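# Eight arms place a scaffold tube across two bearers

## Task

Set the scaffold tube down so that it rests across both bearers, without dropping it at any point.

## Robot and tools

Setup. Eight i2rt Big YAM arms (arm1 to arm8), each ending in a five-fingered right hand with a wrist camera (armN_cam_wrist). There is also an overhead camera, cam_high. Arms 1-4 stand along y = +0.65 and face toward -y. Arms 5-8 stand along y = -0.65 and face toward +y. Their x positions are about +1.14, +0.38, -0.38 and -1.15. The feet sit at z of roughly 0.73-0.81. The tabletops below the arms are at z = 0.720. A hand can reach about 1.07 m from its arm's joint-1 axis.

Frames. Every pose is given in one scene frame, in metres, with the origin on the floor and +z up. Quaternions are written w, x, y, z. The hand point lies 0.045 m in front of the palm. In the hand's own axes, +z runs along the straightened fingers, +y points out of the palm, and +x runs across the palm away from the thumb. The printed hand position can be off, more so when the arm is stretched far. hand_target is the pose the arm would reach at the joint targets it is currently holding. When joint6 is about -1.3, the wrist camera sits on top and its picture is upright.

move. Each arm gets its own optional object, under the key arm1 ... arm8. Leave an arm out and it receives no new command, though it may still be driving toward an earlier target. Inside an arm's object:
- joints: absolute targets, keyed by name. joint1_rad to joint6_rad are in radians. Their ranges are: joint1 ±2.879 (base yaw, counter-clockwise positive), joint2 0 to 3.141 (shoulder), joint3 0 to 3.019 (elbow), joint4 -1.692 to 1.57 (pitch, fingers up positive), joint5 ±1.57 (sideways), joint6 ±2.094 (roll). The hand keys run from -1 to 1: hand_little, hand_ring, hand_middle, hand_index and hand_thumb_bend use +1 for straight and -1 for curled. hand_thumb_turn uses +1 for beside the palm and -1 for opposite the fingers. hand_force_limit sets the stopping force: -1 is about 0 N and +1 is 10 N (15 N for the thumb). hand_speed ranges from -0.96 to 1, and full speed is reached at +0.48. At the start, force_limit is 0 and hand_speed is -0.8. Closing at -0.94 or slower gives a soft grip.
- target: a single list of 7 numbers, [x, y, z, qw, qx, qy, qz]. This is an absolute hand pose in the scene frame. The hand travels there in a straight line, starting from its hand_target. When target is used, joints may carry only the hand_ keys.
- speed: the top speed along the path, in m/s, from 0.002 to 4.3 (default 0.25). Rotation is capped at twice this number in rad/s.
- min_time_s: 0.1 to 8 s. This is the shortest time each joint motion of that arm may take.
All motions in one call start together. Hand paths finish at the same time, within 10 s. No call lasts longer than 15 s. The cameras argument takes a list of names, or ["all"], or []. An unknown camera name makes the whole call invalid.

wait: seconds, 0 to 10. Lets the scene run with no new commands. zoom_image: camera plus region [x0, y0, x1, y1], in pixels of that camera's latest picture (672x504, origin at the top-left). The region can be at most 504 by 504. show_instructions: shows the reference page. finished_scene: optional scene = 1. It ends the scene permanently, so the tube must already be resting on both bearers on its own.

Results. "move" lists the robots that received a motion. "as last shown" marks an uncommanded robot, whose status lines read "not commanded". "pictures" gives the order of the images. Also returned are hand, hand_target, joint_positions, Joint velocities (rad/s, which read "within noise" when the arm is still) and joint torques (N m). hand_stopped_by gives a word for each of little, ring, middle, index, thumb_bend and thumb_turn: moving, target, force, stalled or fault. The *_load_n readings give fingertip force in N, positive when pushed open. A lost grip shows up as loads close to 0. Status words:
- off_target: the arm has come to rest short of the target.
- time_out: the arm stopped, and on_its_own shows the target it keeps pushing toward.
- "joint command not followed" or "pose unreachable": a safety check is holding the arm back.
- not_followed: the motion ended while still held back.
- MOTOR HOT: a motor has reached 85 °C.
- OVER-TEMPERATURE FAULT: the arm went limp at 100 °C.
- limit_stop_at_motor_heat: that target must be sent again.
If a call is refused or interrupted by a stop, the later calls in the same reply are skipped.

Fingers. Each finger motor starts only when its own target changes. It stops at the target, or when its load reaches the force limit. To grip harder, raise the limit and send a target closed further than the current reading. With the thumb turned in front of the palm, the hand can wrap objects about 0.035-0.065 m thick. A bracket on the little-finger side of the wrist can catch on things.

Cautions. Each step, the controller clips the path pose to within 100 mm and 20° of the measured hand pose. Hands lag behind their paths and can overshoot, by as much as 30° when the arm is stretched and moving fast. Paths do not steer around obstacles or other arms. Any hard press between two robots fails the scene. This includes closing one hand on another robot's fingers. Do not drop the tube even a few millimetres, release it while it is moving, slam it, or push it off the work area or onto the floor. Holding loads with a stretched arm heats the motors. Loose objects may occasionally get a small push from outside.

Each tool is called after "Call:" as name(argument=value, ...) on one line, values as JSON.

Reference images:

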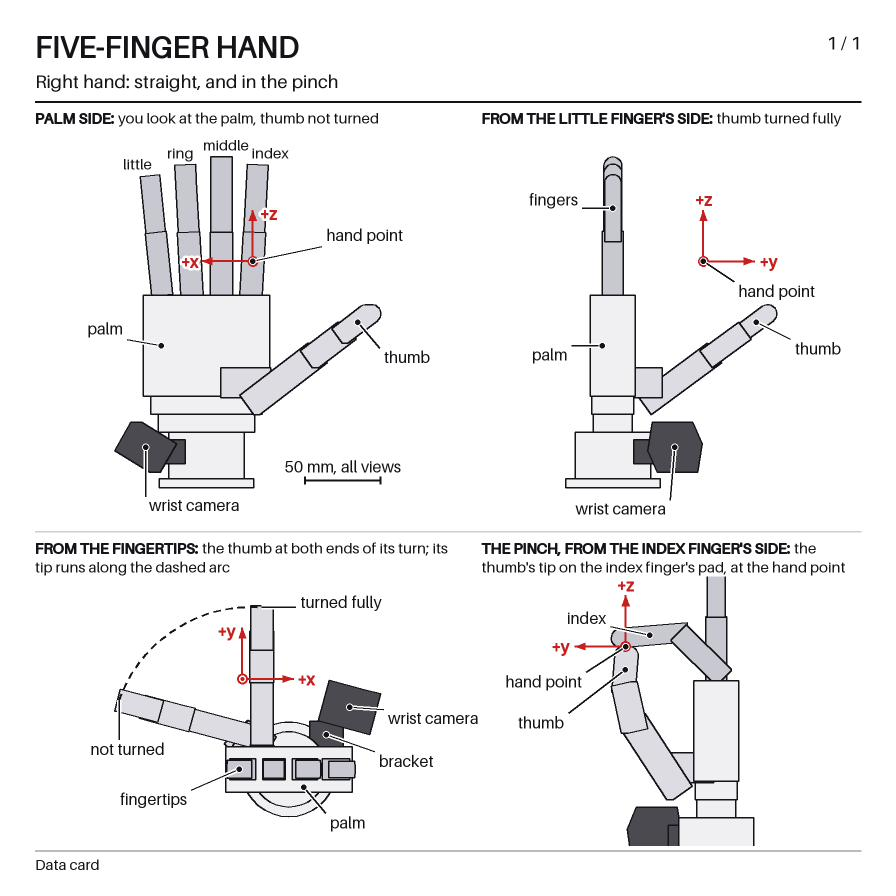

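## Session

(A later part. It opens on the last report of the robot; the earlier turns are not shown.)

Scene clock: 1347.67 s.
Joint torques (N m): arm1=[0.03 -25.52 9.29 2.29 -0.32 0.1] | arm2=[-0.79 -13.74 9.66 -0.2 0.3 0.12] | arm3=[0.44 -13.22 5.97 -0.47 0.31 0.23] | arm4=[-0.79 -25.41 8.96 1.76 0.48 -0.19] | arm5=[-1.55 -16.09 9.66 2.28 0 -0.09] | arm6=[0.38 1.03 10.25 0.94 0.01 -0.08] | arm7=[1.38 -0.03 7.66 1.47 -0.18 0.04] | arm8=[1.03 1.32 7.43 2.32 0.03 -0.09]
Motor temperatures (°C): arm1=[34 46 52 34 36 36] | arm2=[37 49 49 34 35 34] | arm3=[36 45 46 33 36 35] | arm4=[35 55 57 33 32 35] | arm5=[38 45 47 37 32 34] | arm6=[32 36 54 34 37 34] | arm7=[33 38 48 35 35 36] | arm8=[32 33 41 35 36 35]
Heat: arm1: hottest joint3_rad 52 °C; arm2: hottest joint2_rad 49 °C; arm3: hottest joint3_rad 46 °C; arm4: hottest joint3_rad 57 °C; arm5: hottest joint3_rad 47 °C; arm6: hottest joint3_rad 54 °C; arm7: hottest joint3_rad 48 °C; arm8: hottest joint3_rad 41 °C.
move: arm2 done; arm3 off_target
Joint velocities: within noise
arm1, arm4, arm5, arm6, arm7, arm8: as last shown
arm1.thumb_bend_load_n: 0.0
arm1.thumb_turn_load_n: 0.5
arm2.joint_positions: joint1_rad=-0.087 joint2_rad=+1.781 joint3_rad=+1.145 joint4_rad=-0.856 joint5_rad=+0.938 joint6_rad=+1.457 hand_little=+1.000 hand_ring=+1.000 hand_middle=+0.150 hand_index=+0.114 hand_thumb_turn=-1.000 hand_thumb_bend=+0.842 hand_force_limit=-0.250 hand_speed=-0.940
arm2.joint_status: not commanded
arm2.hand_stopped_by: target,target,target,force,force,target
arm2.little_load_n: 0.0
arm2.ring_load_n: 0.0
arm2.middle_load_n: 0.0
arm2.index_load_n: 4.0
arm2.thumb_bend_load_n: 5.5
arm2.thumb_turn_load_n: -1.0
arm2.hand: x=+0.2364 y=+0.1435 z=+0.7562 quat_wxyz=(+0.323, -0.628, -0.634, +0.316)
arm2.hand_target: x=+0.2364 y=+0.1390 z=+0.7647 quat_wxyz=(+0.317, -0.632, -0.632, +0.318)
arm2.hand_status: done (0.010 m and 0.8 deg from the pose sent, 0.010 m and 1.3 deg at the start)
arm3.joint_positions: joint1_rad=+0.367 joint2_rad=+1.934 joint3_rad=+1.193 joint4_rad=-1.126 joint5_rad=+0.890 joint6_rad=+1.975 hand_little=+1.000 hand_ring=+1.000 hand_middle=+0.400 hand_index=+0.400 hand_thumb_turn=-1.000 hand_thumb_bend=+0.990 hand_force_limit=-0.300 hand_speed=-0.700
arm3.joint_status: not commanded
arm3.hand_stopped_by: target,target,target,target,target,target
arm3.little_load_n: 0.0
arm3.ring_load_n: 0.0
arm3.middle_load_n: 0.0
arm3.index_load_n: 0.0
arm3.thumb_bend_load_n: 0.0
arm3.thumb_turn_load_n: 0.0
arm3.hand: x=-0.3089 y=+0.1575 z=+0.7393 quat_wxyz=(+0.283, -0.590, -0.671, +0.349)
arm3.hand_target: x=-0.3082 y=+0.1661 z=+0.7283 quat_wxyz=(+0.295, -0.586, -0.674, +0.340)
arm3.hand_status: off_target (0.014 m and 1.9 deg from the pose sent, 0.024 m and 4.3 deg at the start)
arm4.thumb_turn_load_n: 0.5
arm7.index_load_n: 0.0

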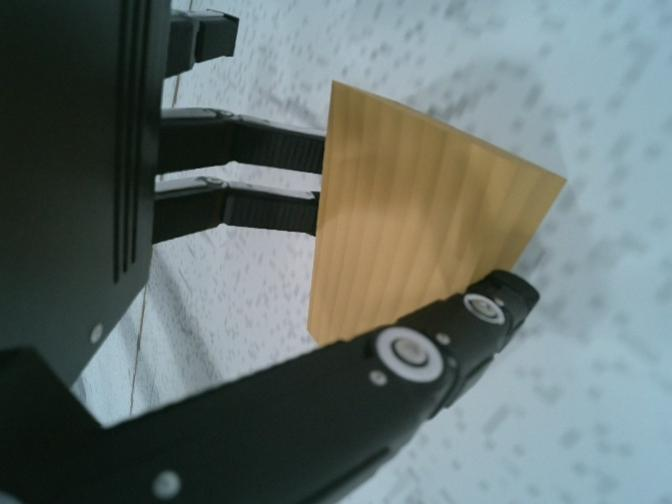

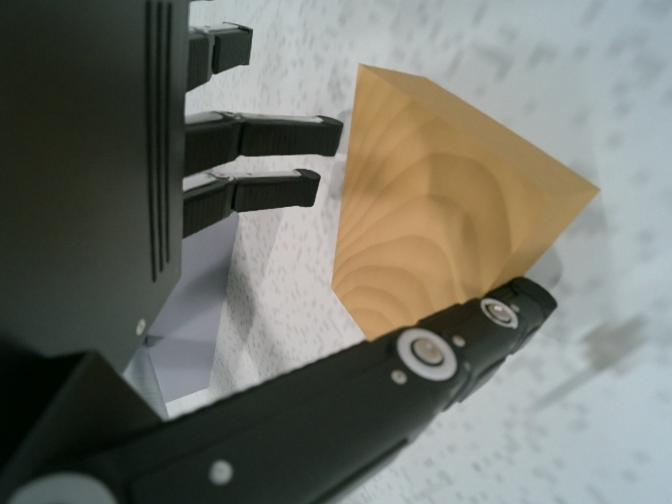

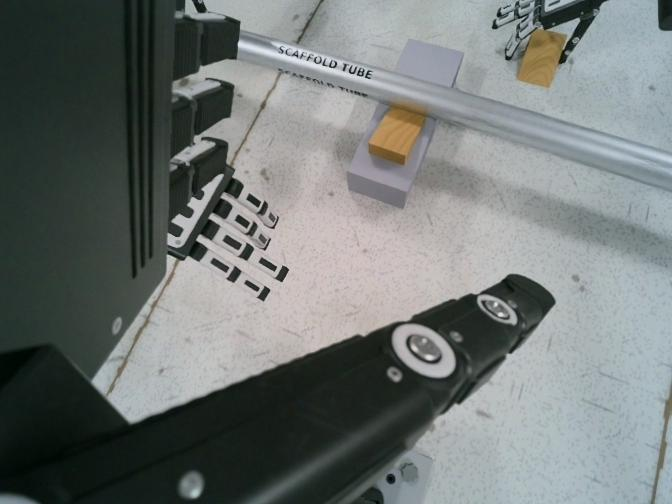

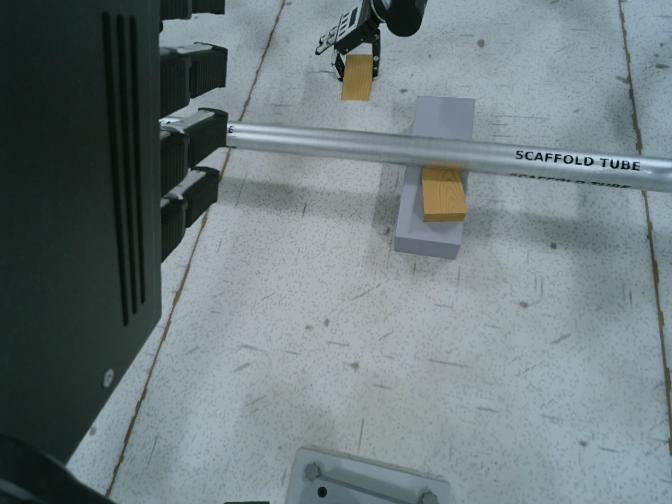

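Call:
move(arm3={"target": [-0.306, 0.167, 0.72, 0.2952, -0.5861, -0.6743, 0.3396], "speed": 0.04}, arm2={"target": [0.236, 0.139, 0.785, 0.3182, -0.6317, -0.6317, 0.3182], "speed": 0.04}, cameras=["arm2_cam_wrist", "arm3_cam_wrist", "arm6_cam_wrist", "arm7_cam_wrist"])

Call:
zoom_image(camera="arm6_cam_wrist", region=[490, 10, 610, 110])

Call:
zoom_image(camera="arm7_cam_wrist", region=[310, 30, 410, 120])

Scene clock: 1352.57 s.
Joint torques (N m): arm1=[-0.03 -25.41 9.32 2.28 -0.33 0.09] | arm2=[-0.85 -13.57 11.56 -0.18 0.41 0.11] | arm3=[0.79 -11.87 5.68 -0.08 0.22 0.29] | arm4=[-1.2 -25.93 9.14 1.76 0.53 -0.11] | arm5=[-1.14 -15.74 9.7 2.29 0.02 -0.1] | arm6=[1.03 1.08 10.32 1.21 -0.03 -0.04] | arm7=[1.44 0.09 7.62 1.43 -0.18 0.05] | arm8=[0.67 1.2 7.45 2.32 0.02 -0.15]
Motor temperatures (°C): arm1=[34 46 52 34 36 36] | arm2=[37 48 49 34 35 34] | arm3=[36 45 46 33 36 35] | arm4=[35 55 57 33 32 35] | arm5=[38 45 47 37 32 34] | arm6=[32 36 54 34 37 34] | arm7=[33 38 48 35 35 36] | arm8=[32 33 41 35 36 35]
Heat: arm1: hottest joint3_rad 52 °C; arm2: hottest joint3_rad 49 °C; arm3: hottest joint3_rad 46 °C; arm4: hottest joint3_rad 57 °C; arm5: hottest joint3_rad 47 °C; arm6: hottest joint3_rad 54 °C; arm7: hottest joint3_rad 48 °C; arm8: hottest joint3_rad 41 °C.
move: arm2 off_target; arm3 off_target
Joint velocities: within noise
arm1, arm4, arm5, arm6, arm7, arm8: as last shown
arm1.thumb_turn_load_n: 0.0
arm2.joint_positions: joint1_rad=-0.087 joint2_rad=+1.752 joint3_rad=+1.145 joint4_rad=-0.907 joint5_rad=+0.936 joint6_rad=+1.457 hand_little=+1.000 hand_ring=+1.000 hand_middle=+0.150 hand_index=+0.114 hand_thumb_turn=-1.000 hand_thumb_bend=+0.842 hand_force_limit=-0.250 hand_speed=-0.940
arm2.joint_status: not commanded
arm2.hand_stopped_by: target,target,target,force,force,target
arm2.little_load_n: 0.0
arm2.ring_load_n: 0.0
arm2.middle_load_n: 0.0
arm2.index_load_n: 4.0
arm2.thumb_bend_load_n: 6.0
arm2.thumb_turn_load_n: -1.0
arm2.hand: x=+0.2372 y=+0.1525 z=+0.7683 quat_wxyz=(+0.328, -0.625, -0.638, +0.308)
arm2.hand_target: x=+0.2361 y=+0.1394 z=+0.7850 quat_wxyz=(+0.318, -0.632, -0.632, +0.318)
arm2.hand_status: off_target (0.022 m and 2.0 deg from the pose sent, 0.029 m and 0.8 deg at the start)
arm3.joint_positions: joint1_rad=+0.371 joint2_rad=+1.937 joint3_rad=+1.193 joint4_rad=-1.127 joint5_rad=+0.891 joint6_rad=+1.983 hand_little=+1.000 hand_ring=+1.000 hand_middle=+0.400 hand_index=+0.400 hand_thumb_turn=-1.000 hand_thumb_bend=+0.990 hand_force_limit=-0.300 hand_speed=-0.700
arm3.joint_status: not commanded
arm3.hand_stopped_by: target,target,target,target,target,target
arm3.little_load_n: 0.0
arm3.ring_load_n: 0.0
arm3.middle_load_n: 1.0
arm3.index_load_n: 0.0
arm3.thumb_bend_load_n: 0.0
arm3.thumb_turn_load_n: 0.0
arm3.hand: x=-0.3078 y=+0.1579 z=+0.7381 quat_wxyz=(+0.283, -0.590, -0.670, +0.350)
arm3.hand_target: x=-0.3066 y=+0.1675 z=+0.7207 quat_wxyz=(+0.296, -0.586, -0.674, +0.340)
arm3.hand_status: off_target (0.020 m and 2.0 deg from the pose sent, 0.022 m and 1.9 deg at the start)
arm4.thumb_turn_load_n: 0.0
arm7.ring_load_n: 0.5

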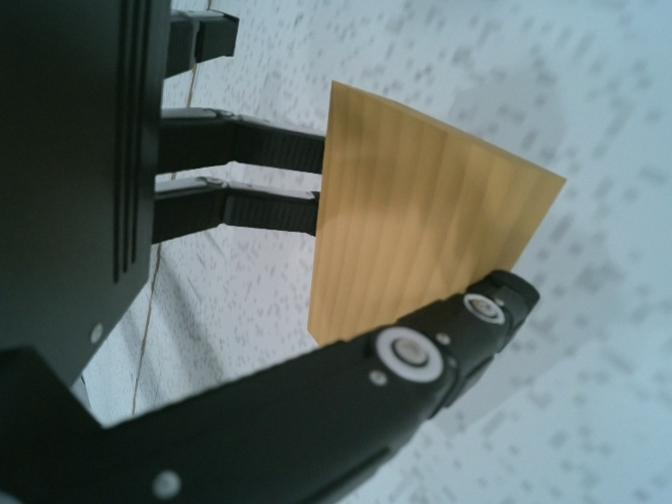

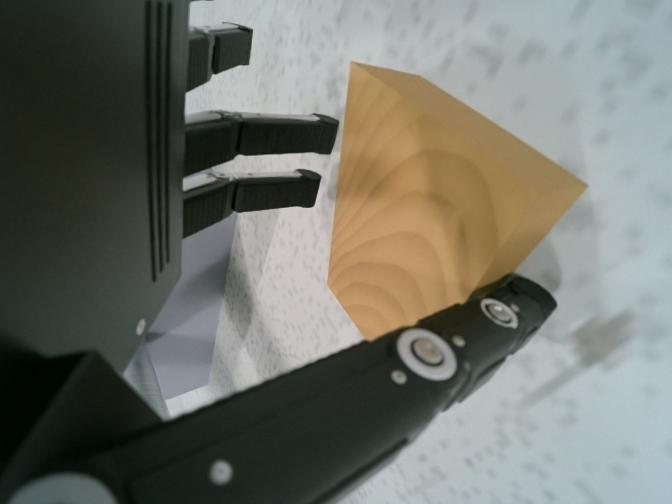

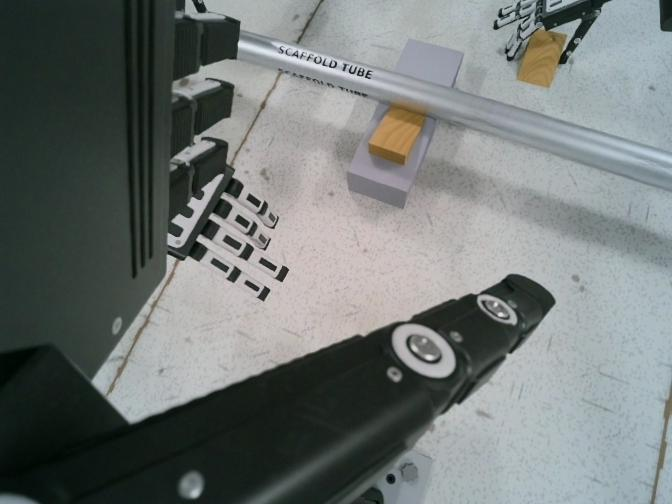

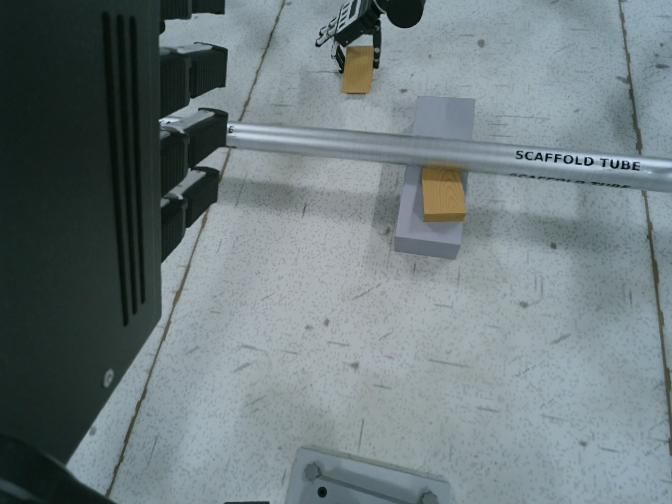

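Scaled by 4.200.

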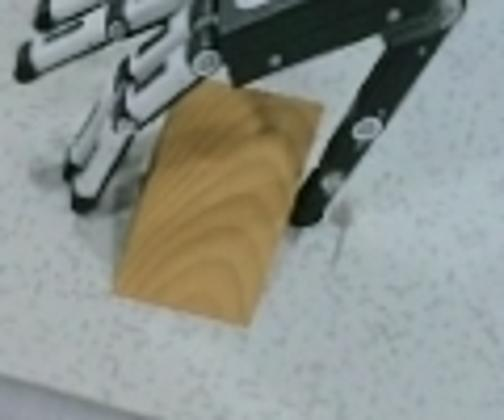

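Scaled by 5.040.

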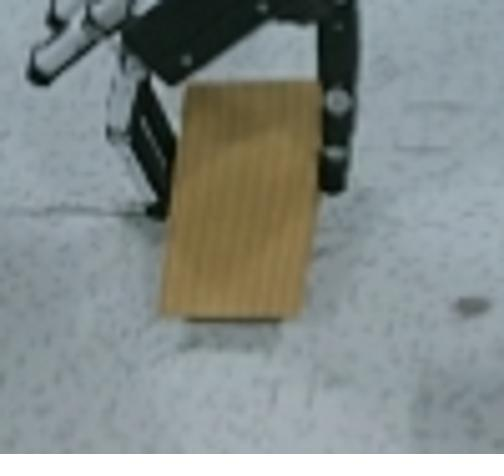

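Call:
move(arm3={"joints": {"hand_index": 0.05, "hand_middle": 0.2, "hand_thumb_bend": 0.79, "hand_speed": -0.94, "hand_force_limit": -0.2}}, arm2={"target": [0.236, 0.139, 0.85, 0.3182, -0.6317, -0.6317, 0.3182], "speed": 0.06}, cameras=["arm2_cam_wrist", "arm3_cam_wrist", "arm6_cam_wrist", "arm7_cam_wrist"])

Call:
zoom_image(camera="arm6_cam_wrist", region=[490, 10, 610, 110])

Scene clock: 1357.20 s.
Joint torques (N m): arm1=[0.38 -25.64 9.42 2.29 -0.31 0.1] | arm2=[-0.79 -13.1 12.79 -0.2 0.44 0.11] | arm3=[0.91 -12.22 5.72 -0.14 0.16 0.3] | arm4=[-0.38 -25.47 8.9 1.81 0.47 -0.08] | arm5=[-0.85 -16.09 9.76 2.25 0.03 -0.06] | arm6=[1.67 0.44 10.52 1.21 -0.04 -0.03] | arm7=[1.03 0.21 7.71 1.65 -0.16 0] | arm8=[0.5 0.67 7.39 2.29 0.03 -0.16]
Motor temperatures (°C): arm1=[34 46 52 34 36 36] | arm2=[37 48 49 34 35 34] | arm3=[36 44 45 33 36 35] | arm4=[35 55 57 33 32 35] | arm5=[38 45 47 37 32 34] | arm6=[32 36 54 34 37 34] | arm7=[33 38 48 35 35 36] | arm8=[32 33 41 35 36 35]
Heat: arm1: hottest joint3_rad 52 °C; arm2: hottest joint3_rad 49 °C; arm3: hottest joint3_rad 45 °C; arm4: hottest joint3_rad 57 °C; arm5: hottest joint3_rad 47 °C; arm6: hottest joint3_rad 54 °C; arm7: hottest joint3_rad 48 °C; arm8: hottest joint3_rad 41 °C.
move: arm2 off_target; arm3 off_target
Joint velocities: within noise
arm1, arm4, arm5, arm6, arm7, arm8: as last shown
arm1.middle_load_n: 0.5
arm2.joint_positions: joint1_rad=-0.087 joint2_rad=+1.670 joint3_rad=+1.227 joint4_rad=-1.071 joint5_rad=+0.936 joint6_rad=+1.457 hand_little=+1.000 hand_ring=+1.000 hand_middle=+0.150 hand_index=+0.114 hand_thumb_turn=-1.000 hand_thumb_bend=+0.842 hand_force_limit=-0.250 hand_speed=-0.940
arm2.joint_status: not commanded
arm2.hand_stopped_by: target,target,target,force,force,target
arm2.little_load_n: 0.0
arm2.ring_load_n: -0.5
arm2.middle_load_n: 0.0
arm2.index_load_n: 4.0
arm2.thumb_bend_load_n: 5.5
arm2.thumb_turn_load_n: -1.0
arm2.hand: x=+0.2369 y=+0.1514 z=+0.8319 quat_wxyz=(+0.329, -0.625, -0.638, +0.308)
arm2.hand_target: x=+0.2360 y=+0.1393 z=+0.8501 quat_wxyz=(+0.318, -0.632, -0.631, +0.319)
arm2.hand_status: off_target (0.022 m and 2.0 deg from the pose sent, 0.083 m and 2.0 deg at the start)
arm3.joint_positions: joint1_rad=+0.371 joint2_rad=+1.939 joint3_rad=+1.193 joint4_rad=-1.129 joint5_rad=+0.902 joint6_rad=+1.983 hand_little=+1.000 hand_ring=+1.000 hand_middle=+0.351 hand_index=+0.125 hand_thumb_turn=-1.000 hand_thumb_bend=+0.829 hand_force_limit=-0.200 hand_speed=-0.940
arm3.joint_status: hand_middle off_target (ended at +0.351, target +0.200); hand_index off_target (ended at +0.125, target +0.050); hand_thumb_bend off_target (ended at +0.829, target +0.790); the others done
arm3.hand_stopped_by: target,target,force,force,force,target
arm3.little_load_n: 0.0
arm3.ring_load_n: 0.0
arm3.middle_load_n: 3.0
arm3.index_load_n: 6.5
arm3.thumb_bend_load_n: 6.0
arm3.thumb_turn_load_n: -2.5
arm3.hand: x=-0.3095 y=+0.1576 z=+0.7383 quat_wxyz=(+0.286, -0.588, -0.669, +0.354)
arm3.hand_target: x=-0.3078 y=+0.1671 z=+0.7218 quat_wxyz=(+0.298, -0.583, -0.673, +0.343)
arm3.hand_status: not commanded
arm7.ring_load_n: 0.0

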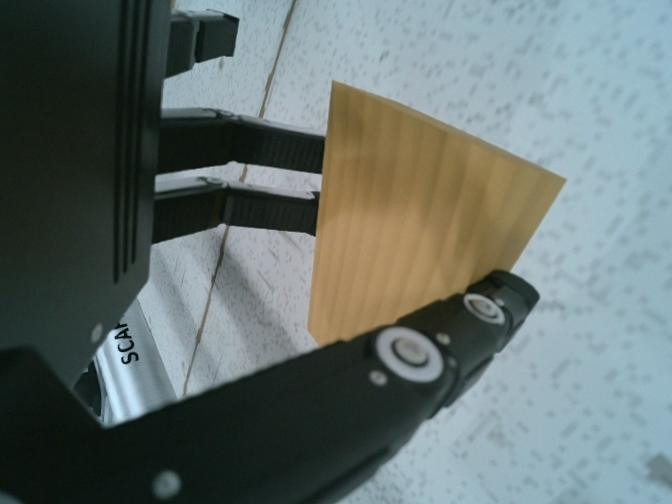

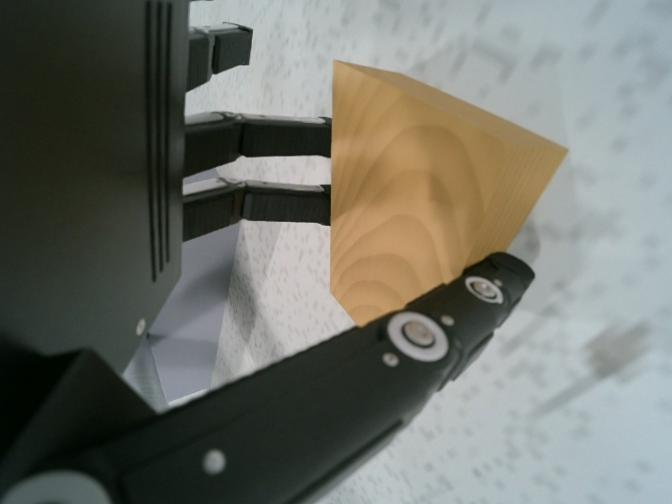

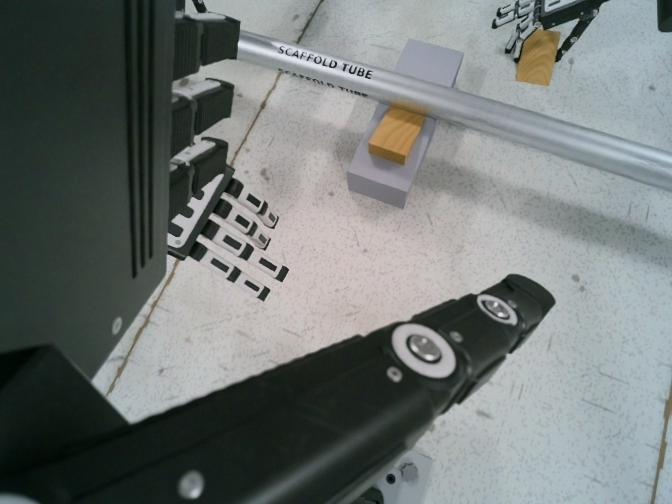

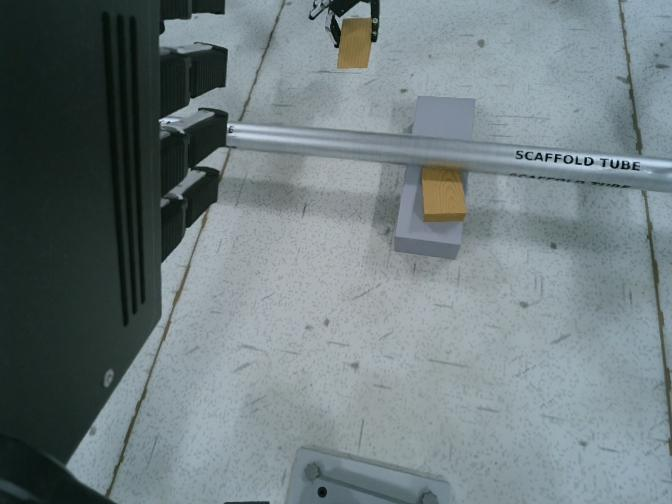

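Scaled by 4.200.

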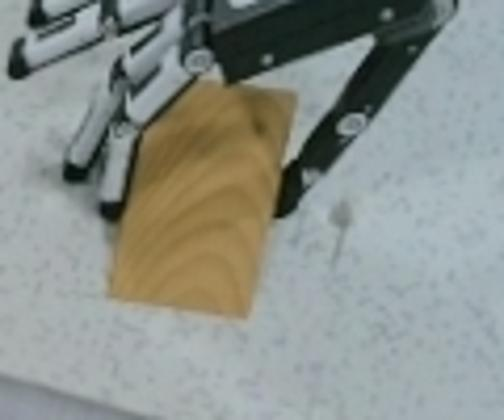

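Call:
move(arm3={"target": [-0.308, 0.167, 0.765, 0.2952, -0.5861, -0.6743, 0.3396], "speed": 0.05}, arm2={"target": [0.34, 0.10, 0.872, 0.3182, -0.6317, -0.6317, 0.3182], "speed": 0.08}, cameras=["arm2_cam_wrist", "arm3_cam_wrist", "arm6_cam_wrist", "arm7_cam_wrist"])

Call:
zoom_image(camera="arm6_cam_wrist", region=[490, 0, 610, 100])

Scene clock: 1372.83 s.
Joint torques (N m): arm1=[0.26 -25.35 9.25 2.36 -0.32 0.1] | arm2=[0.09 -12.69 13.04 -0.59 0.34 0.18] | arm3=[-0.09 -15.15 7.5 -0.46 0.41 0.17] | arm4=[-0.44 -24.7 8.98 1.89 0.47 -0.12] | arm5=[-0.5 -15.97 9.77 2.17 0 -0.07] | arm6=[1.49 0.85 10.35 1.18 -0.01 -0.03] | arm7=[1.26 -0.32 7.64 1.46 -0.18 0.01] | arm8=[0.56 0.97 7.43 2.4 0.04 -0.12]
Motor temperatures (°C): arm1=[34 46 52 34 36 36] | arm2=[37 48 51 34 35 34] | arm3=[36 44 45 33 36 35] | arm4=[35 55 57 33 32 35] | arm5=[38 45 47 37 32 34] | arm6=[32 36 54 34 37 34] | arm7=[33 38 48 34 35 35] | arm8=[32 33 41 35 36 35]
Heat: arm1: hottest joint3_rad 52 °C; arm2: hottest joint3_rad 51 °C; arm3: hottest joint3_rad 45 °C; arm4: hottest joint3_rad 57 °C; arm5: hottest joint3_rad 47 °C; arm6: hottest joint3_rad 54 °C; arm7: hottest joint3_rad 48 °C; arm8: hottest joint3_rad 41 °C.
move: arm2 off_target; arm3 done
Joint velocities: within noise
arm1, arm4, arm5, arm6, arm7, arm8: as last shown
arm1.middle_load_n: 0.0
arm2.joint_positions: joint1_rad=+0.106 joint2_rad=+1.783 joint3_rad=+1.468 joint4_rad=-1.442 joint5_rad=+0.929 joint6_rad=+1.783 hand_little=+1.000 hand_ring=+1.000 hand_middle=+0.150 hand_index=+0.114 hand_thumb_turn=-1.000 hand_thumb_bend=+0.842 hand_force_limit=-0.250 hand_speed=-0.940
arm2.joint_status: not commanded
arm2.hand_stopped_by: target,target,target,force,force,target
arm2.little_load_n: 0.0
arm2.ring_load_n: 0.0
arm2.middle_load_n: 0.0
arm2.index_load_n: 4.5
arm2.thumb_bend_load_n: 6.0
arm2.thumb_turn_load_n: -1.0
arm2.hand: x=+0.3335 y=+0.1101 z=+0.8661 quat_wxyz=(+0.324, -0.627, -0.634, +0.316)
arm2.hand_target: x=+0.3403 y=+0.0987 z=+0.8720 quat_wxyz=(+0.316, -0.631, -0.633, +0.320)
arm2.hand_status: off_target (0.013 m and 0.9 deg from the pose sent, 0.122 m and 2.0 deg at the start)
arm3.joint_positions: joint1_rad=+0.371 joint2_rad=+1.896 joint3_rad=+1.193 joint4_rad=-1.207 joint5_rad=+0.876 joint6_rad=+1.984 hand_little=+1.000 hand_ring=+1.000 hand_middle=+0.351 hand_index=+0.125 hand_thumb_turn=-1.000 hand_thumb_bend=+0.829 hand_force_limit=-0.200 hand_speed=-0.940
arm3.joint_status: not commanded
arm3.hand_stopped_by: target,target,force,force,force,target
arm3.little_load_n: 0.0
arm3.ring_load_n: 0.0
arm3.middle_load_n: 0.0
arm3.index_load_n: 6.0
arm3.thumb_bend_load_n: 6.0
arm3.thumb_turn_load_n: -2.5
arm3.hand: x=-0.3105 y=+0.1708 z=+0.7570 quat_wxyz=(+0.296, -0.587, -0.675, +0.336)
arm3.hand_target: x=-0.3064 y=+0.1675 z=+0.7638 quat_wxyz=(+0.292, -0.589, -0.675, +0.336)
arm3.hand_status: done (0.009 m and 0.4 deg from the pose sent, 0.028 m and 2.0 deg at the start)
arm4.middle_load_n: -0.5
arm5.index_load_n: -0.5

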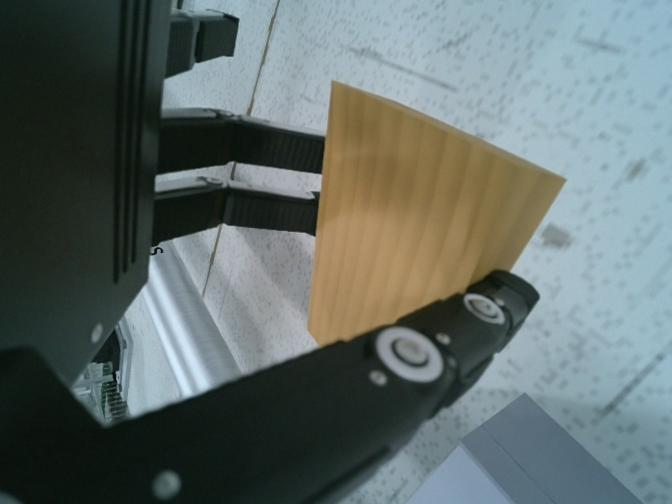

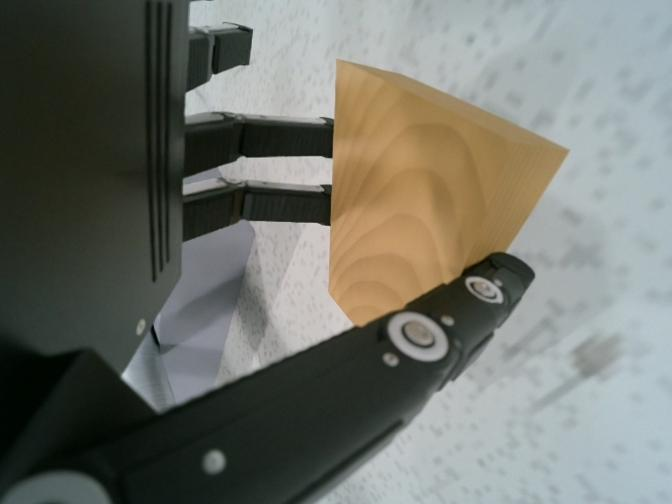

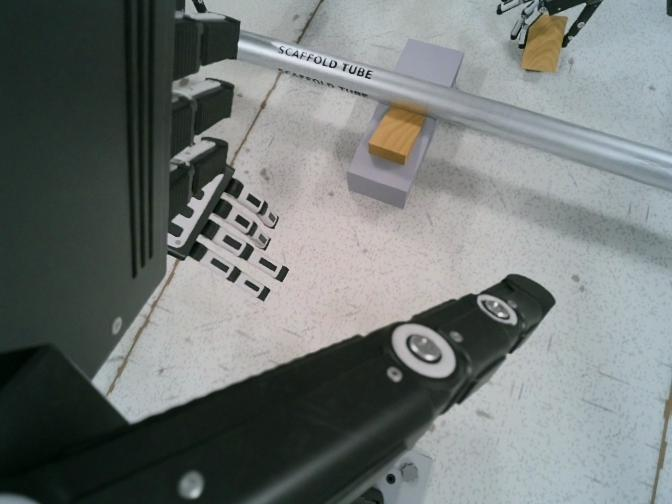

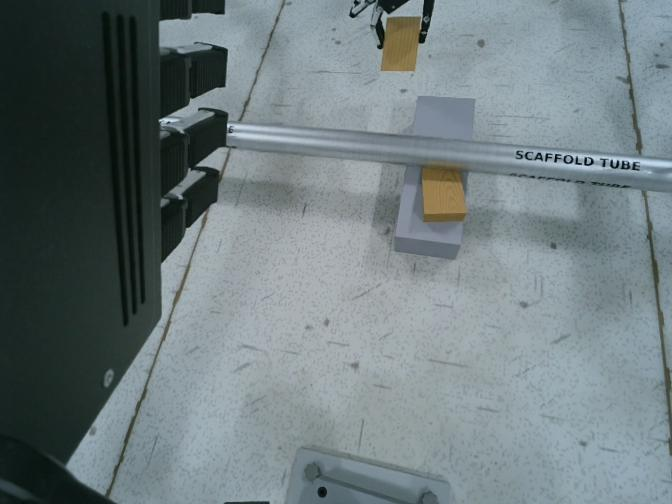

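Scaled by 4.200.

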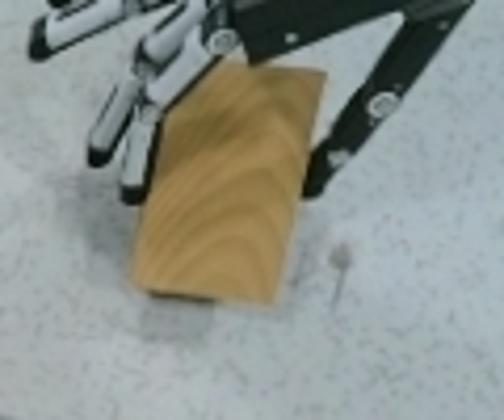

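Call:
move(arm3={"target": [-0.36, 0.16, 0.865, 0.3082, -0.6118, -0.6510, 0.3284], "speed": 0.08}, arm2={"target": [0.425, 0.055, 0.872, 0.3182, -0.6317, -0.6317, 0.3182], "speed": 0.08}, cameras=["arm2_cam_wrist", "arm3_cam_wrist", "arm6_cam_wrist", "arm7_cam_wrist"])

Call:
zoom_image(camera="arm7_cam_wrist", region=[370, 0, 510, 140])

Scene clock: 1379.83 s.
Joint torques (N m): arm1=[0.26 -25.29 9.26 2.35 -0.32 0.1] | arm2=[0.09 -14.97 13.01 -0.9 0.3 0.15] | arm3=[-0.62 -13.57 10.84 -0.42 0.96 0] | arm4=[-0.5 -25.47 8.92 1.7 0.53 -0.11] | arm5=[-0.5 -15.68 9.73 2.26 0 -0.09] | arm6=[1.08 0.67 10.33 1.2 -0.04 -0.14] | arm7=[1.49 0.21 7.72 1.5 -0.16 0.02] | arm8=[0.44 1.08 7.5 2.33 0.03 -0.11]
Motor temperatures (°C): arm1=[34 46 52 34 36 36] | arm2=[37 48 51 34 35 34] | arm3=[36 44 45 33 36 35] | arm4=[35 55 57 33 32 35] | arm5=[38 45 47 37 32 34] | arm6=[32 36 54 34 37 34] | arm7=[33 38 48 34 35 35] | arm8=[32 33 41 35 36 34]
Heat: arm1: hottest joint3_rad 52 °C; arm2: hottest joint3_rad 51 °C; arm3: hottest joint3_rad 45 °C; arm4: hottest joint3_rad 57 °C; arm5: hottest joint3_rad 47 °C; arm6: hottest joint3_rad 54 °C; arm7: hottest joint3_rad 48 °C; arm8: hottest joint3_rad 41 °C.
move: arm2 off_target; arm3 off_target
Joint velocities: within noise
arm1, arm4: as last shown
arm2.joint_positions: joint1_rad=+0.239 joint2_rad=+1.954 joint3_rad=+1.720 joint4_rad=-1.657 joint5_rad=+0.893 joint6_rad=+1.970 hand_little=+1.000 hand_ring=+1.000 hand_middle=+0.150 hand_index=+0.114 hand_thumb_turn=-1.000 hand_thumb_bend=+0.842 hand_force_limit=-0.250 hand_speed=-0.940
arm2.joint_status: not commanded
arm2.hand_stopped_by: target,target,target,force,force,target
arm2.little_load_n: 0.0
arm2.ring_load_n: 0.0
arm2.middle_load_n: 0.0
arm2.index_load_n: 4.5
arm2.thumb_bend_load_n: 5.5
arm2.thumb_turn_load_n: -1.0
arm2.hand: x=+0.4172 y=+0.0646 z=+0.8676 quat_wxyz=(+0.316, -0.626, -0.638, +0.319)
arm2.hand_target: x=+0.4249 y=+0.0558 z=+0.8717 quat_wxyz=(+0.309, -0.630, -0.636, +0.321)
arm2.hand_status: off_target (0.013 m and 1.0 deg from the pose sent, 0.107 m and 0.9 deg at the start; a joint's target at an end of its range on 24 of 62 steps)
arm3.joint_positions: joint1_rad=+0.272 joint2_rad=+1.743 joint3_rad=+1.254 joint4_rad=-1.411 joint5_rad=+0.887 joint6_rad=+1.955 hand_little=+1.000 hand_ring=+1.000 hand_middle=+0.351 hand_index=+0.125 hand_thumb_turn=-1.000 hand_thumb_bend=+0.829 hand_force_limit=-0.200 hand_speed=-0.940
arm3.joint_status: not commanded
arm3.hand_stopped_by: target,target,force,force,force,target
arm3.little_load_n: 0.0
arm3.ring_load_n: 0.0
arm3.middle_load_n: 0.0
arm3.index_load_n: 6.5
arm3.thumb_bend_load_n: 6.0
arm3.thumb_turn_load_n: -2.5
arm3.hand: x=-0.3605 y=+0.1734 z=+0.8489 quat_wxyz=(+0.315, -0.609, -0.652, +0.323)
arm3.hand_target: x=-0.3604 y=+0.1605 z=+0.8650 quat_wxyz=(+0.308, -0.612, -0.650, +0.329)
arm3.hand_status: off_target (0.021 m and 1.0 deg from the pose sent, 0.119 m and 4.3 deg at the start)
arm4.middle_load_n: 0.0
arm5.joint_positions: joint1_rad=-1.090 joint2_rad=+1.543 joint3_rad=+1.389 joint4_rad=-0.582 joint5_rad=+0.417 joint6_rad=+0.331 hand_little=+1.000 hand_ring=+1.000 hand_middle=+0.400 hand_index=+0.400 hand_thumb_turn=-1.000 hand_thumb_bend=+0.990 hand_force_limit=-0.300 hand_speed=-0.500
arm5.joint_status: not commanded
arm5.hand_stopped_by: target,target,target,target,target,target
arm5.little_load_n: 0.0
arm5.ring_load_n: 0.0
arm5.middle_load_n: 0.0
arm5.index_load_n: 0.0
arm5.thumb_bend_load_n: 0.0
arm5.thumb_turn_load_n: 0.0
arm5.hand: x=-0.5861 y=-0.3747 z=+0.9877 quat_wxyz=(-0.305, +0.638, -0.635, +0.311)
arm5.hand_target: x=-0.5800 y=-0.3798 z=+1.0002 quat_wxyz=(-0.319, +0.631, -0.632, +0.318)
arm5.hand_status: not commanded
arm6.joint_positions: joint1_rad=+0.212 joint2_rad=+0.619 joint3_rad=+1.286 joint4_rad=-1.392 joint5_rad=-0.177 joint6_rad=-1.299 hand_little=+1.000 hand_ring=+1.000 hand_middle=+1.000 hand_index=+1.000 hand_thumb_turn=-1.000 hand_thumb_bend=+0.990 hand_force_limit=-0.600 hand_speed=-0.500
arm6.joint_status: not commanded
arm6.hand_stopped_by: target,target,target,target,target,target
arm6.little_load_n: 0.0
arm6.ring_load_n: 0.0
arm6.middle_load_n: 0.0
arm6.index_load_n: 0.0
arm6.thumb_bend_load_n: 0.0
arm6.thumb_turn_load_n: 0.0
arm6.hand: x=-0.4214 y=-0.4315 z=+1.1613 quat_wxyz=(-0.391, +0.626, +0.659, +0.143)
arm6.hand_target: x=-0.4222 y=-0.4362 z=+1.1787 quat_wxyz=(-0.402, +0.613, +0.663, +0.150)
arm6.hand_status: not commanded
arm7.joint_positions: joint1_rad=+0.107 joint2_rad=+0.617 joint3_rad=+1.327 joint4_rad=-1.407 joint5_rad=-0.191 joint6_rad=-1.323 hand_little=+1.000 hand_ring=+1.000 hand_middle=+1.000 hand_index=+1.000 hand_thumb_turn=+1.000 hand_thumb_bend=+1.000 hand_force_limit=+0.000 hand_speed=-0.800
arm7.joint_status: not commanded
arm7.hand_stopped_by: target,target,target,target,target,target
arm7.little_load_n: 0.0
arm7.ring_load_n: 0.0
arm7.middle_load_n: 0.0
arm7.index_load_n: 0.0
arm7.thumb_bend_load_n: 0.0
arm7.thumb_turn_load_n: 0.0
arm7.hand: x=+0.3786 y=-0.4257 z=+1.2011 quat_wxyz=(-0.391, +0.670, +0.605, +0.182)
arm7.hand_target: x=+0.3786 y=-0.4251 z=+1.2113 quat_wxyz=(-0.399, +0.665, +0.602, +0.189)
arm7.hand_status: not commanded
arm8.joint_positions: joint1_rad=+0.250 joint2_rad=+0.614 joint3_rad=+1.437 joint4_rad=-1.429 joint5_rad=-0.161 joint6_rad=-1.429 hand_little=+1.000 hand_ring=+1.000 hand_middle=+1.000 hand_index=+1.000 hand_thumb_turn=+1.000 hand_thumb_bend=+1.000 hand_force_limit=+0.000 hand_speed=-0.800
arm8.joint_status: not commanded
arm8.hand_stopped_by: target,target,target,target,target,target
arm8.little_load_n: 0.0
arm8.ring_load_n: 0.0
arm8.middle_load_n: 0.0
arm8.index_load_n: 0.0
arm8.thumb_bend_load_n: 0.0
arm8.thumb_turn_load_n: 0.5
arm8.hand: x=+1.1066 y=-0.4290 z=+1.2434 quat_wxyz=(-0.419, +0.562, +0.685, +0.199)
arm8.hand_target: x=+1.1068 y=-0.4298 z=+1.2514 quat_wxyz=(-0.426, +0.558, +0.682, +0.205)
arm8.hand_status: not commanded

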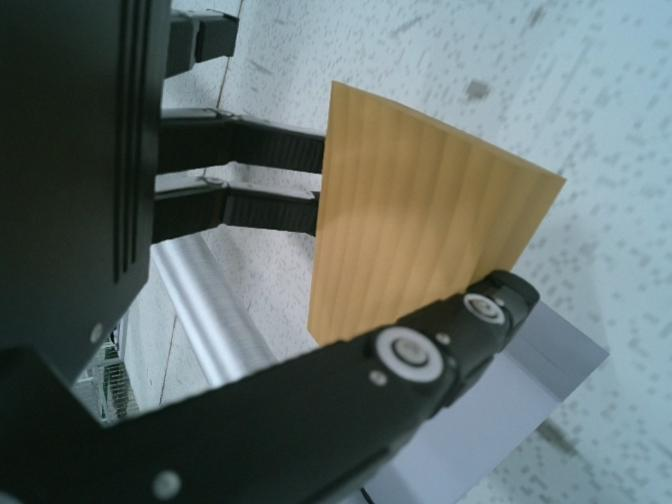

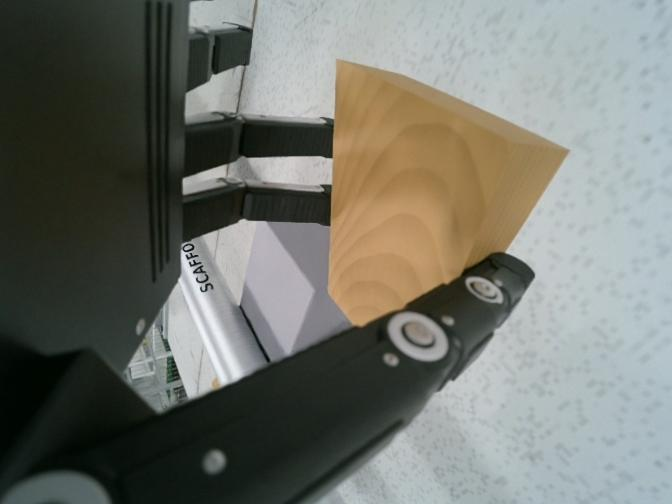

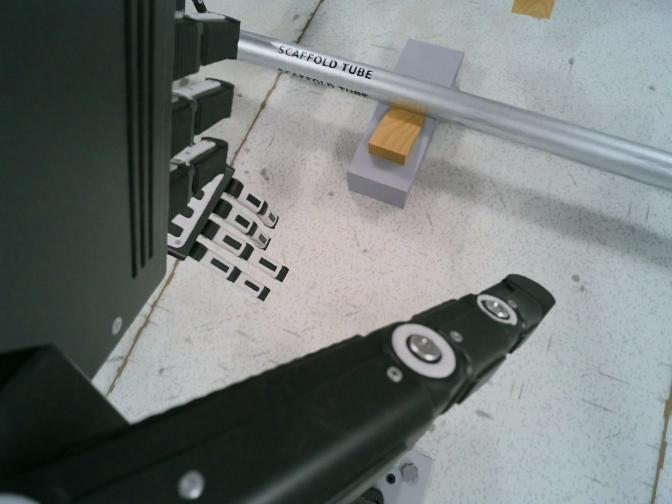

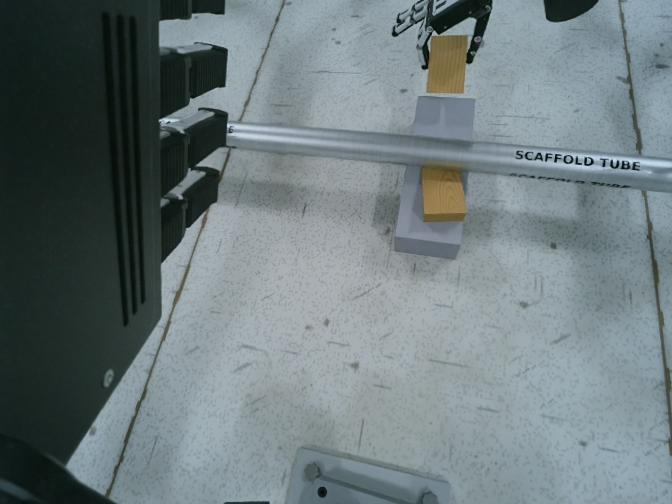

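Scaled by 3.600.

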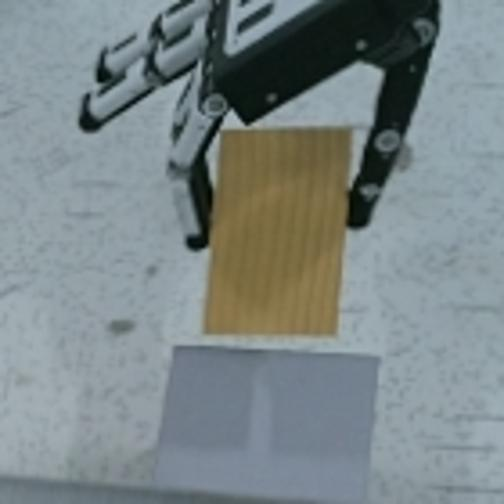

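Call:
move(arm3={"target": [-0.50, 0.085, 0.865, 0.3182, -0.6317, -0.6317, 0.3182], "speed": 0.1}, arm2={"target": [0.430, 0.00, 0.868, 0.3182, -0.6317, -0.6317, 0.3182], "speed": 0.06}, cameras=["arm2_cam_wrist", "arm3_cam_wrist", "arm6_cam_wrist", "arm7_cam_wrist"])

Call:
zoom_image(camera="arm7_cam_wrist", region=[370, 20, 510, 160])

Call:
zoom_image(camera="arm6_cam_wrist", region=[350, 0, 530, 130])

Scene clock: 1387.57 s.
Joint torques (N m): arm1=[-0.03 -25.35 9.28 2.35 -0.34 0.1] | arm2=[-1.2 -16.73 13.41 -0.79 0.58 -0.02] | arm3=[-0.38 -14.39 11.89 1.06 0.94 -0.01] | arm4=[-0.32 -26.29 9.07 1.85 0.49 -0.09] | arm5=[-0.85 -15.91 9.76 2.19 0.01 -0.08] | arm6=[1.55 0.91 10.36 1.2 -0.14 -0.05] | arm7=[1.44 0.26 7.64 1.42 -0.15 0.02] | arm8=[1.03 0.85 7.57 2.37 0.07 -0.12]
Motor temperatures (°C): arm1=[34 46 52 34 36 35] | arm2=[37 48 52 34 35 34] | arm3=[36 44 46 33 36 35] | arm4=[35 56 57 33 32 35] | arm5=[37 45 47 37 32 34] | arm6=[32 36 54 34 37 34] | arm7=[33 38 48 34 35 35] | arm8=[32 33 41 35 36 34]
Heat: arm1: hottest joint3_rad 52 °C; arm2: hottest joint3_rad 52 °C; arm3: hottest joint3_rad 46 °C; arm4: hottest joint3_rad 57 °C; arm5: hottest joint3_rad 47 °C; arm6: hottest joint3_rad 54 °C; arm7: hottest joint3_rad 48 °C; arm8: hottest joint3_rad 41 °C.
move: arm2 off_target; arm3 off_target
Joint velocities: within noise
arm1, arm4, arm5, arm6, arm7, arm8: as last shown
arm2.joint_positions: joint1_rad=+0.239 joint2_rad=+2.079 joint3_rad=+1.915 joint4_rad=-1.657 joint5_rad=+0.893 joint6_rad=+1.939 hand_little=+1.000 hand_ring=+1.000 hand_middle=+0.150 hand_index=+0.114 hand_thumb_turn=-1.000 hand_thumb_bend=+0.842 hand_force_limit=-0.250 hand_speed=-0.940
arm2.joint_status: not commanded
arm2.hand_stopped_by: target,target,target,force,force,target
arm2.little_load_n: 0.0
arm2.ring_load_n: 0.0
arm2.middle_load_n: 0.0
arm2.index_load_n: 4.0
arm2.thumb_bend_load_n: 6.0
arm2.thumb_turn_load_n: -1.0
arm2.hand: x=+0.4335 y=+0.0077 z=+0.8640 quat_wxyz=(+0.293, -0.630, -0.639, +0.330)
arm2.hand_target: x=+0.4295 y=-0.0002 z=+0.8680 quat_wxyz=(+0.294, -0.630, -0.638, +0.330)
arm2.hand_status: off_target (0.009 m and 3.3 deg from the pose sent, 0.066 m and 1.0 deg at the start; a joint's target at an end of its range on 71 of 73 steps)
arm3.joint_positions: joint1_rad=-0.024 joint2_rad=+1.818 joint3_rad=+1.390 joint4_rad=-1.202 joint5_rad=+0.925 joint6_rad=+1.579 hand_little=+1.000 hand_ring=+1.000 hand_middle=+0.351 hand_index=+0.125 hand_thumb_turn=-1.000 hand_thumb_bend=+0.829 hand_force_limit=-0.200 hand_speed=-0.940
arm3.joint_status: not commanded
arm3.hand_stopped_by: target,target,force,force,force,target
arm3.little_load_n: 0.0
arm3.ring_load_n: 0.0
arm3.middle_load_n: 0.0
arm3.index_load_n: 6.5
arm3.thumb_bend_load_n: 6.0
arm3.thumb_turn_load_n: -2.0
arm3.hand: x=-0.4976 y=+0.1082 z=+0.8557 quat_wxyz=(+0.332, -0.626, -0.638, +0.303)
arm3.hand_target: x=-0.5002 y=+0.0881 z=+0.8653 quat_wxyz=(+0.321, -0.629, -0.633, +0.316)
arm3.hand_status: off_target (0.025 m and 2.5 deg from the pose sent, 0.166 m and 3.5 deg at the start)
arm5.thumb_turn_load_n: -0.5
arm6.thumb_turn_load_n: 0.5
arm8.thumb_turn_load_n: 0.0

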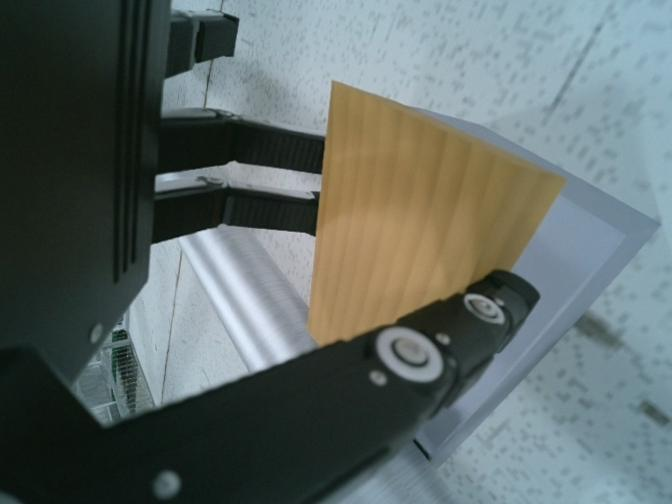

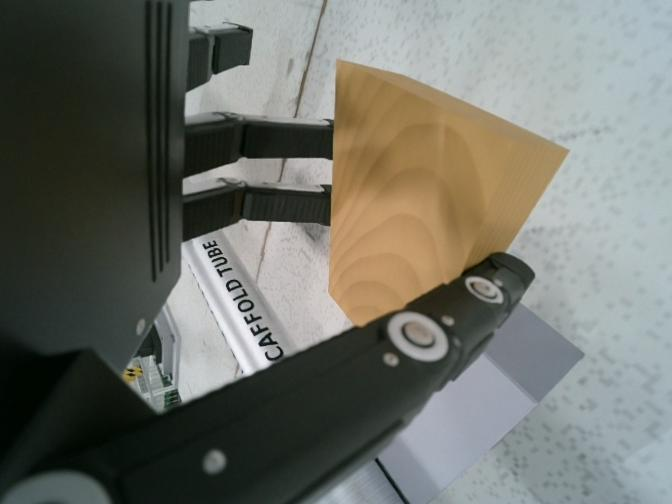

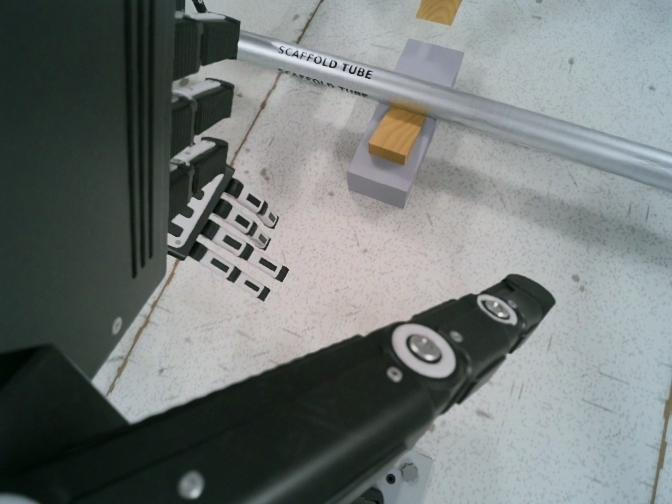

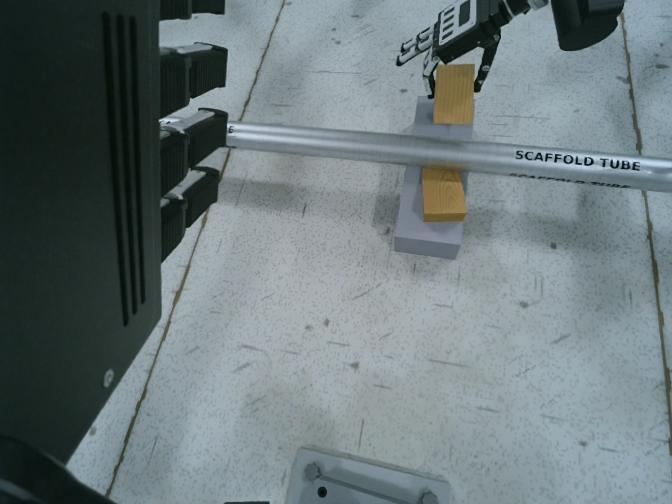

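Scaled by 3.600.

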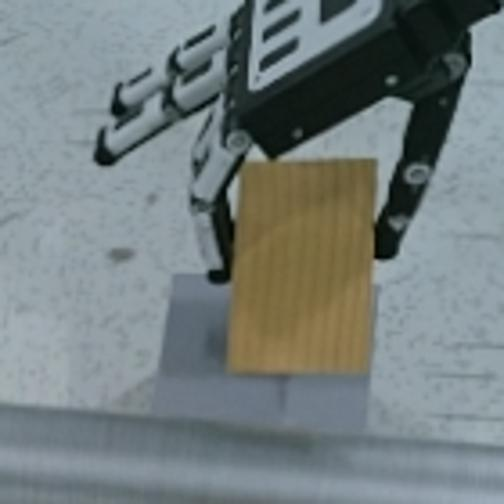

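Scaled by 2.800.

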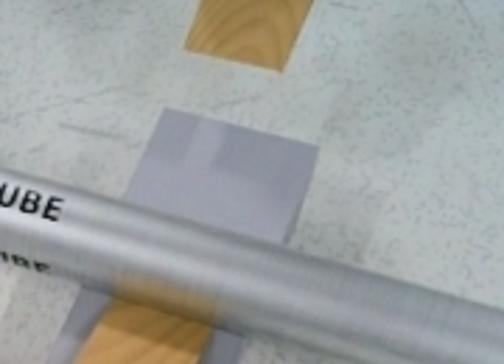

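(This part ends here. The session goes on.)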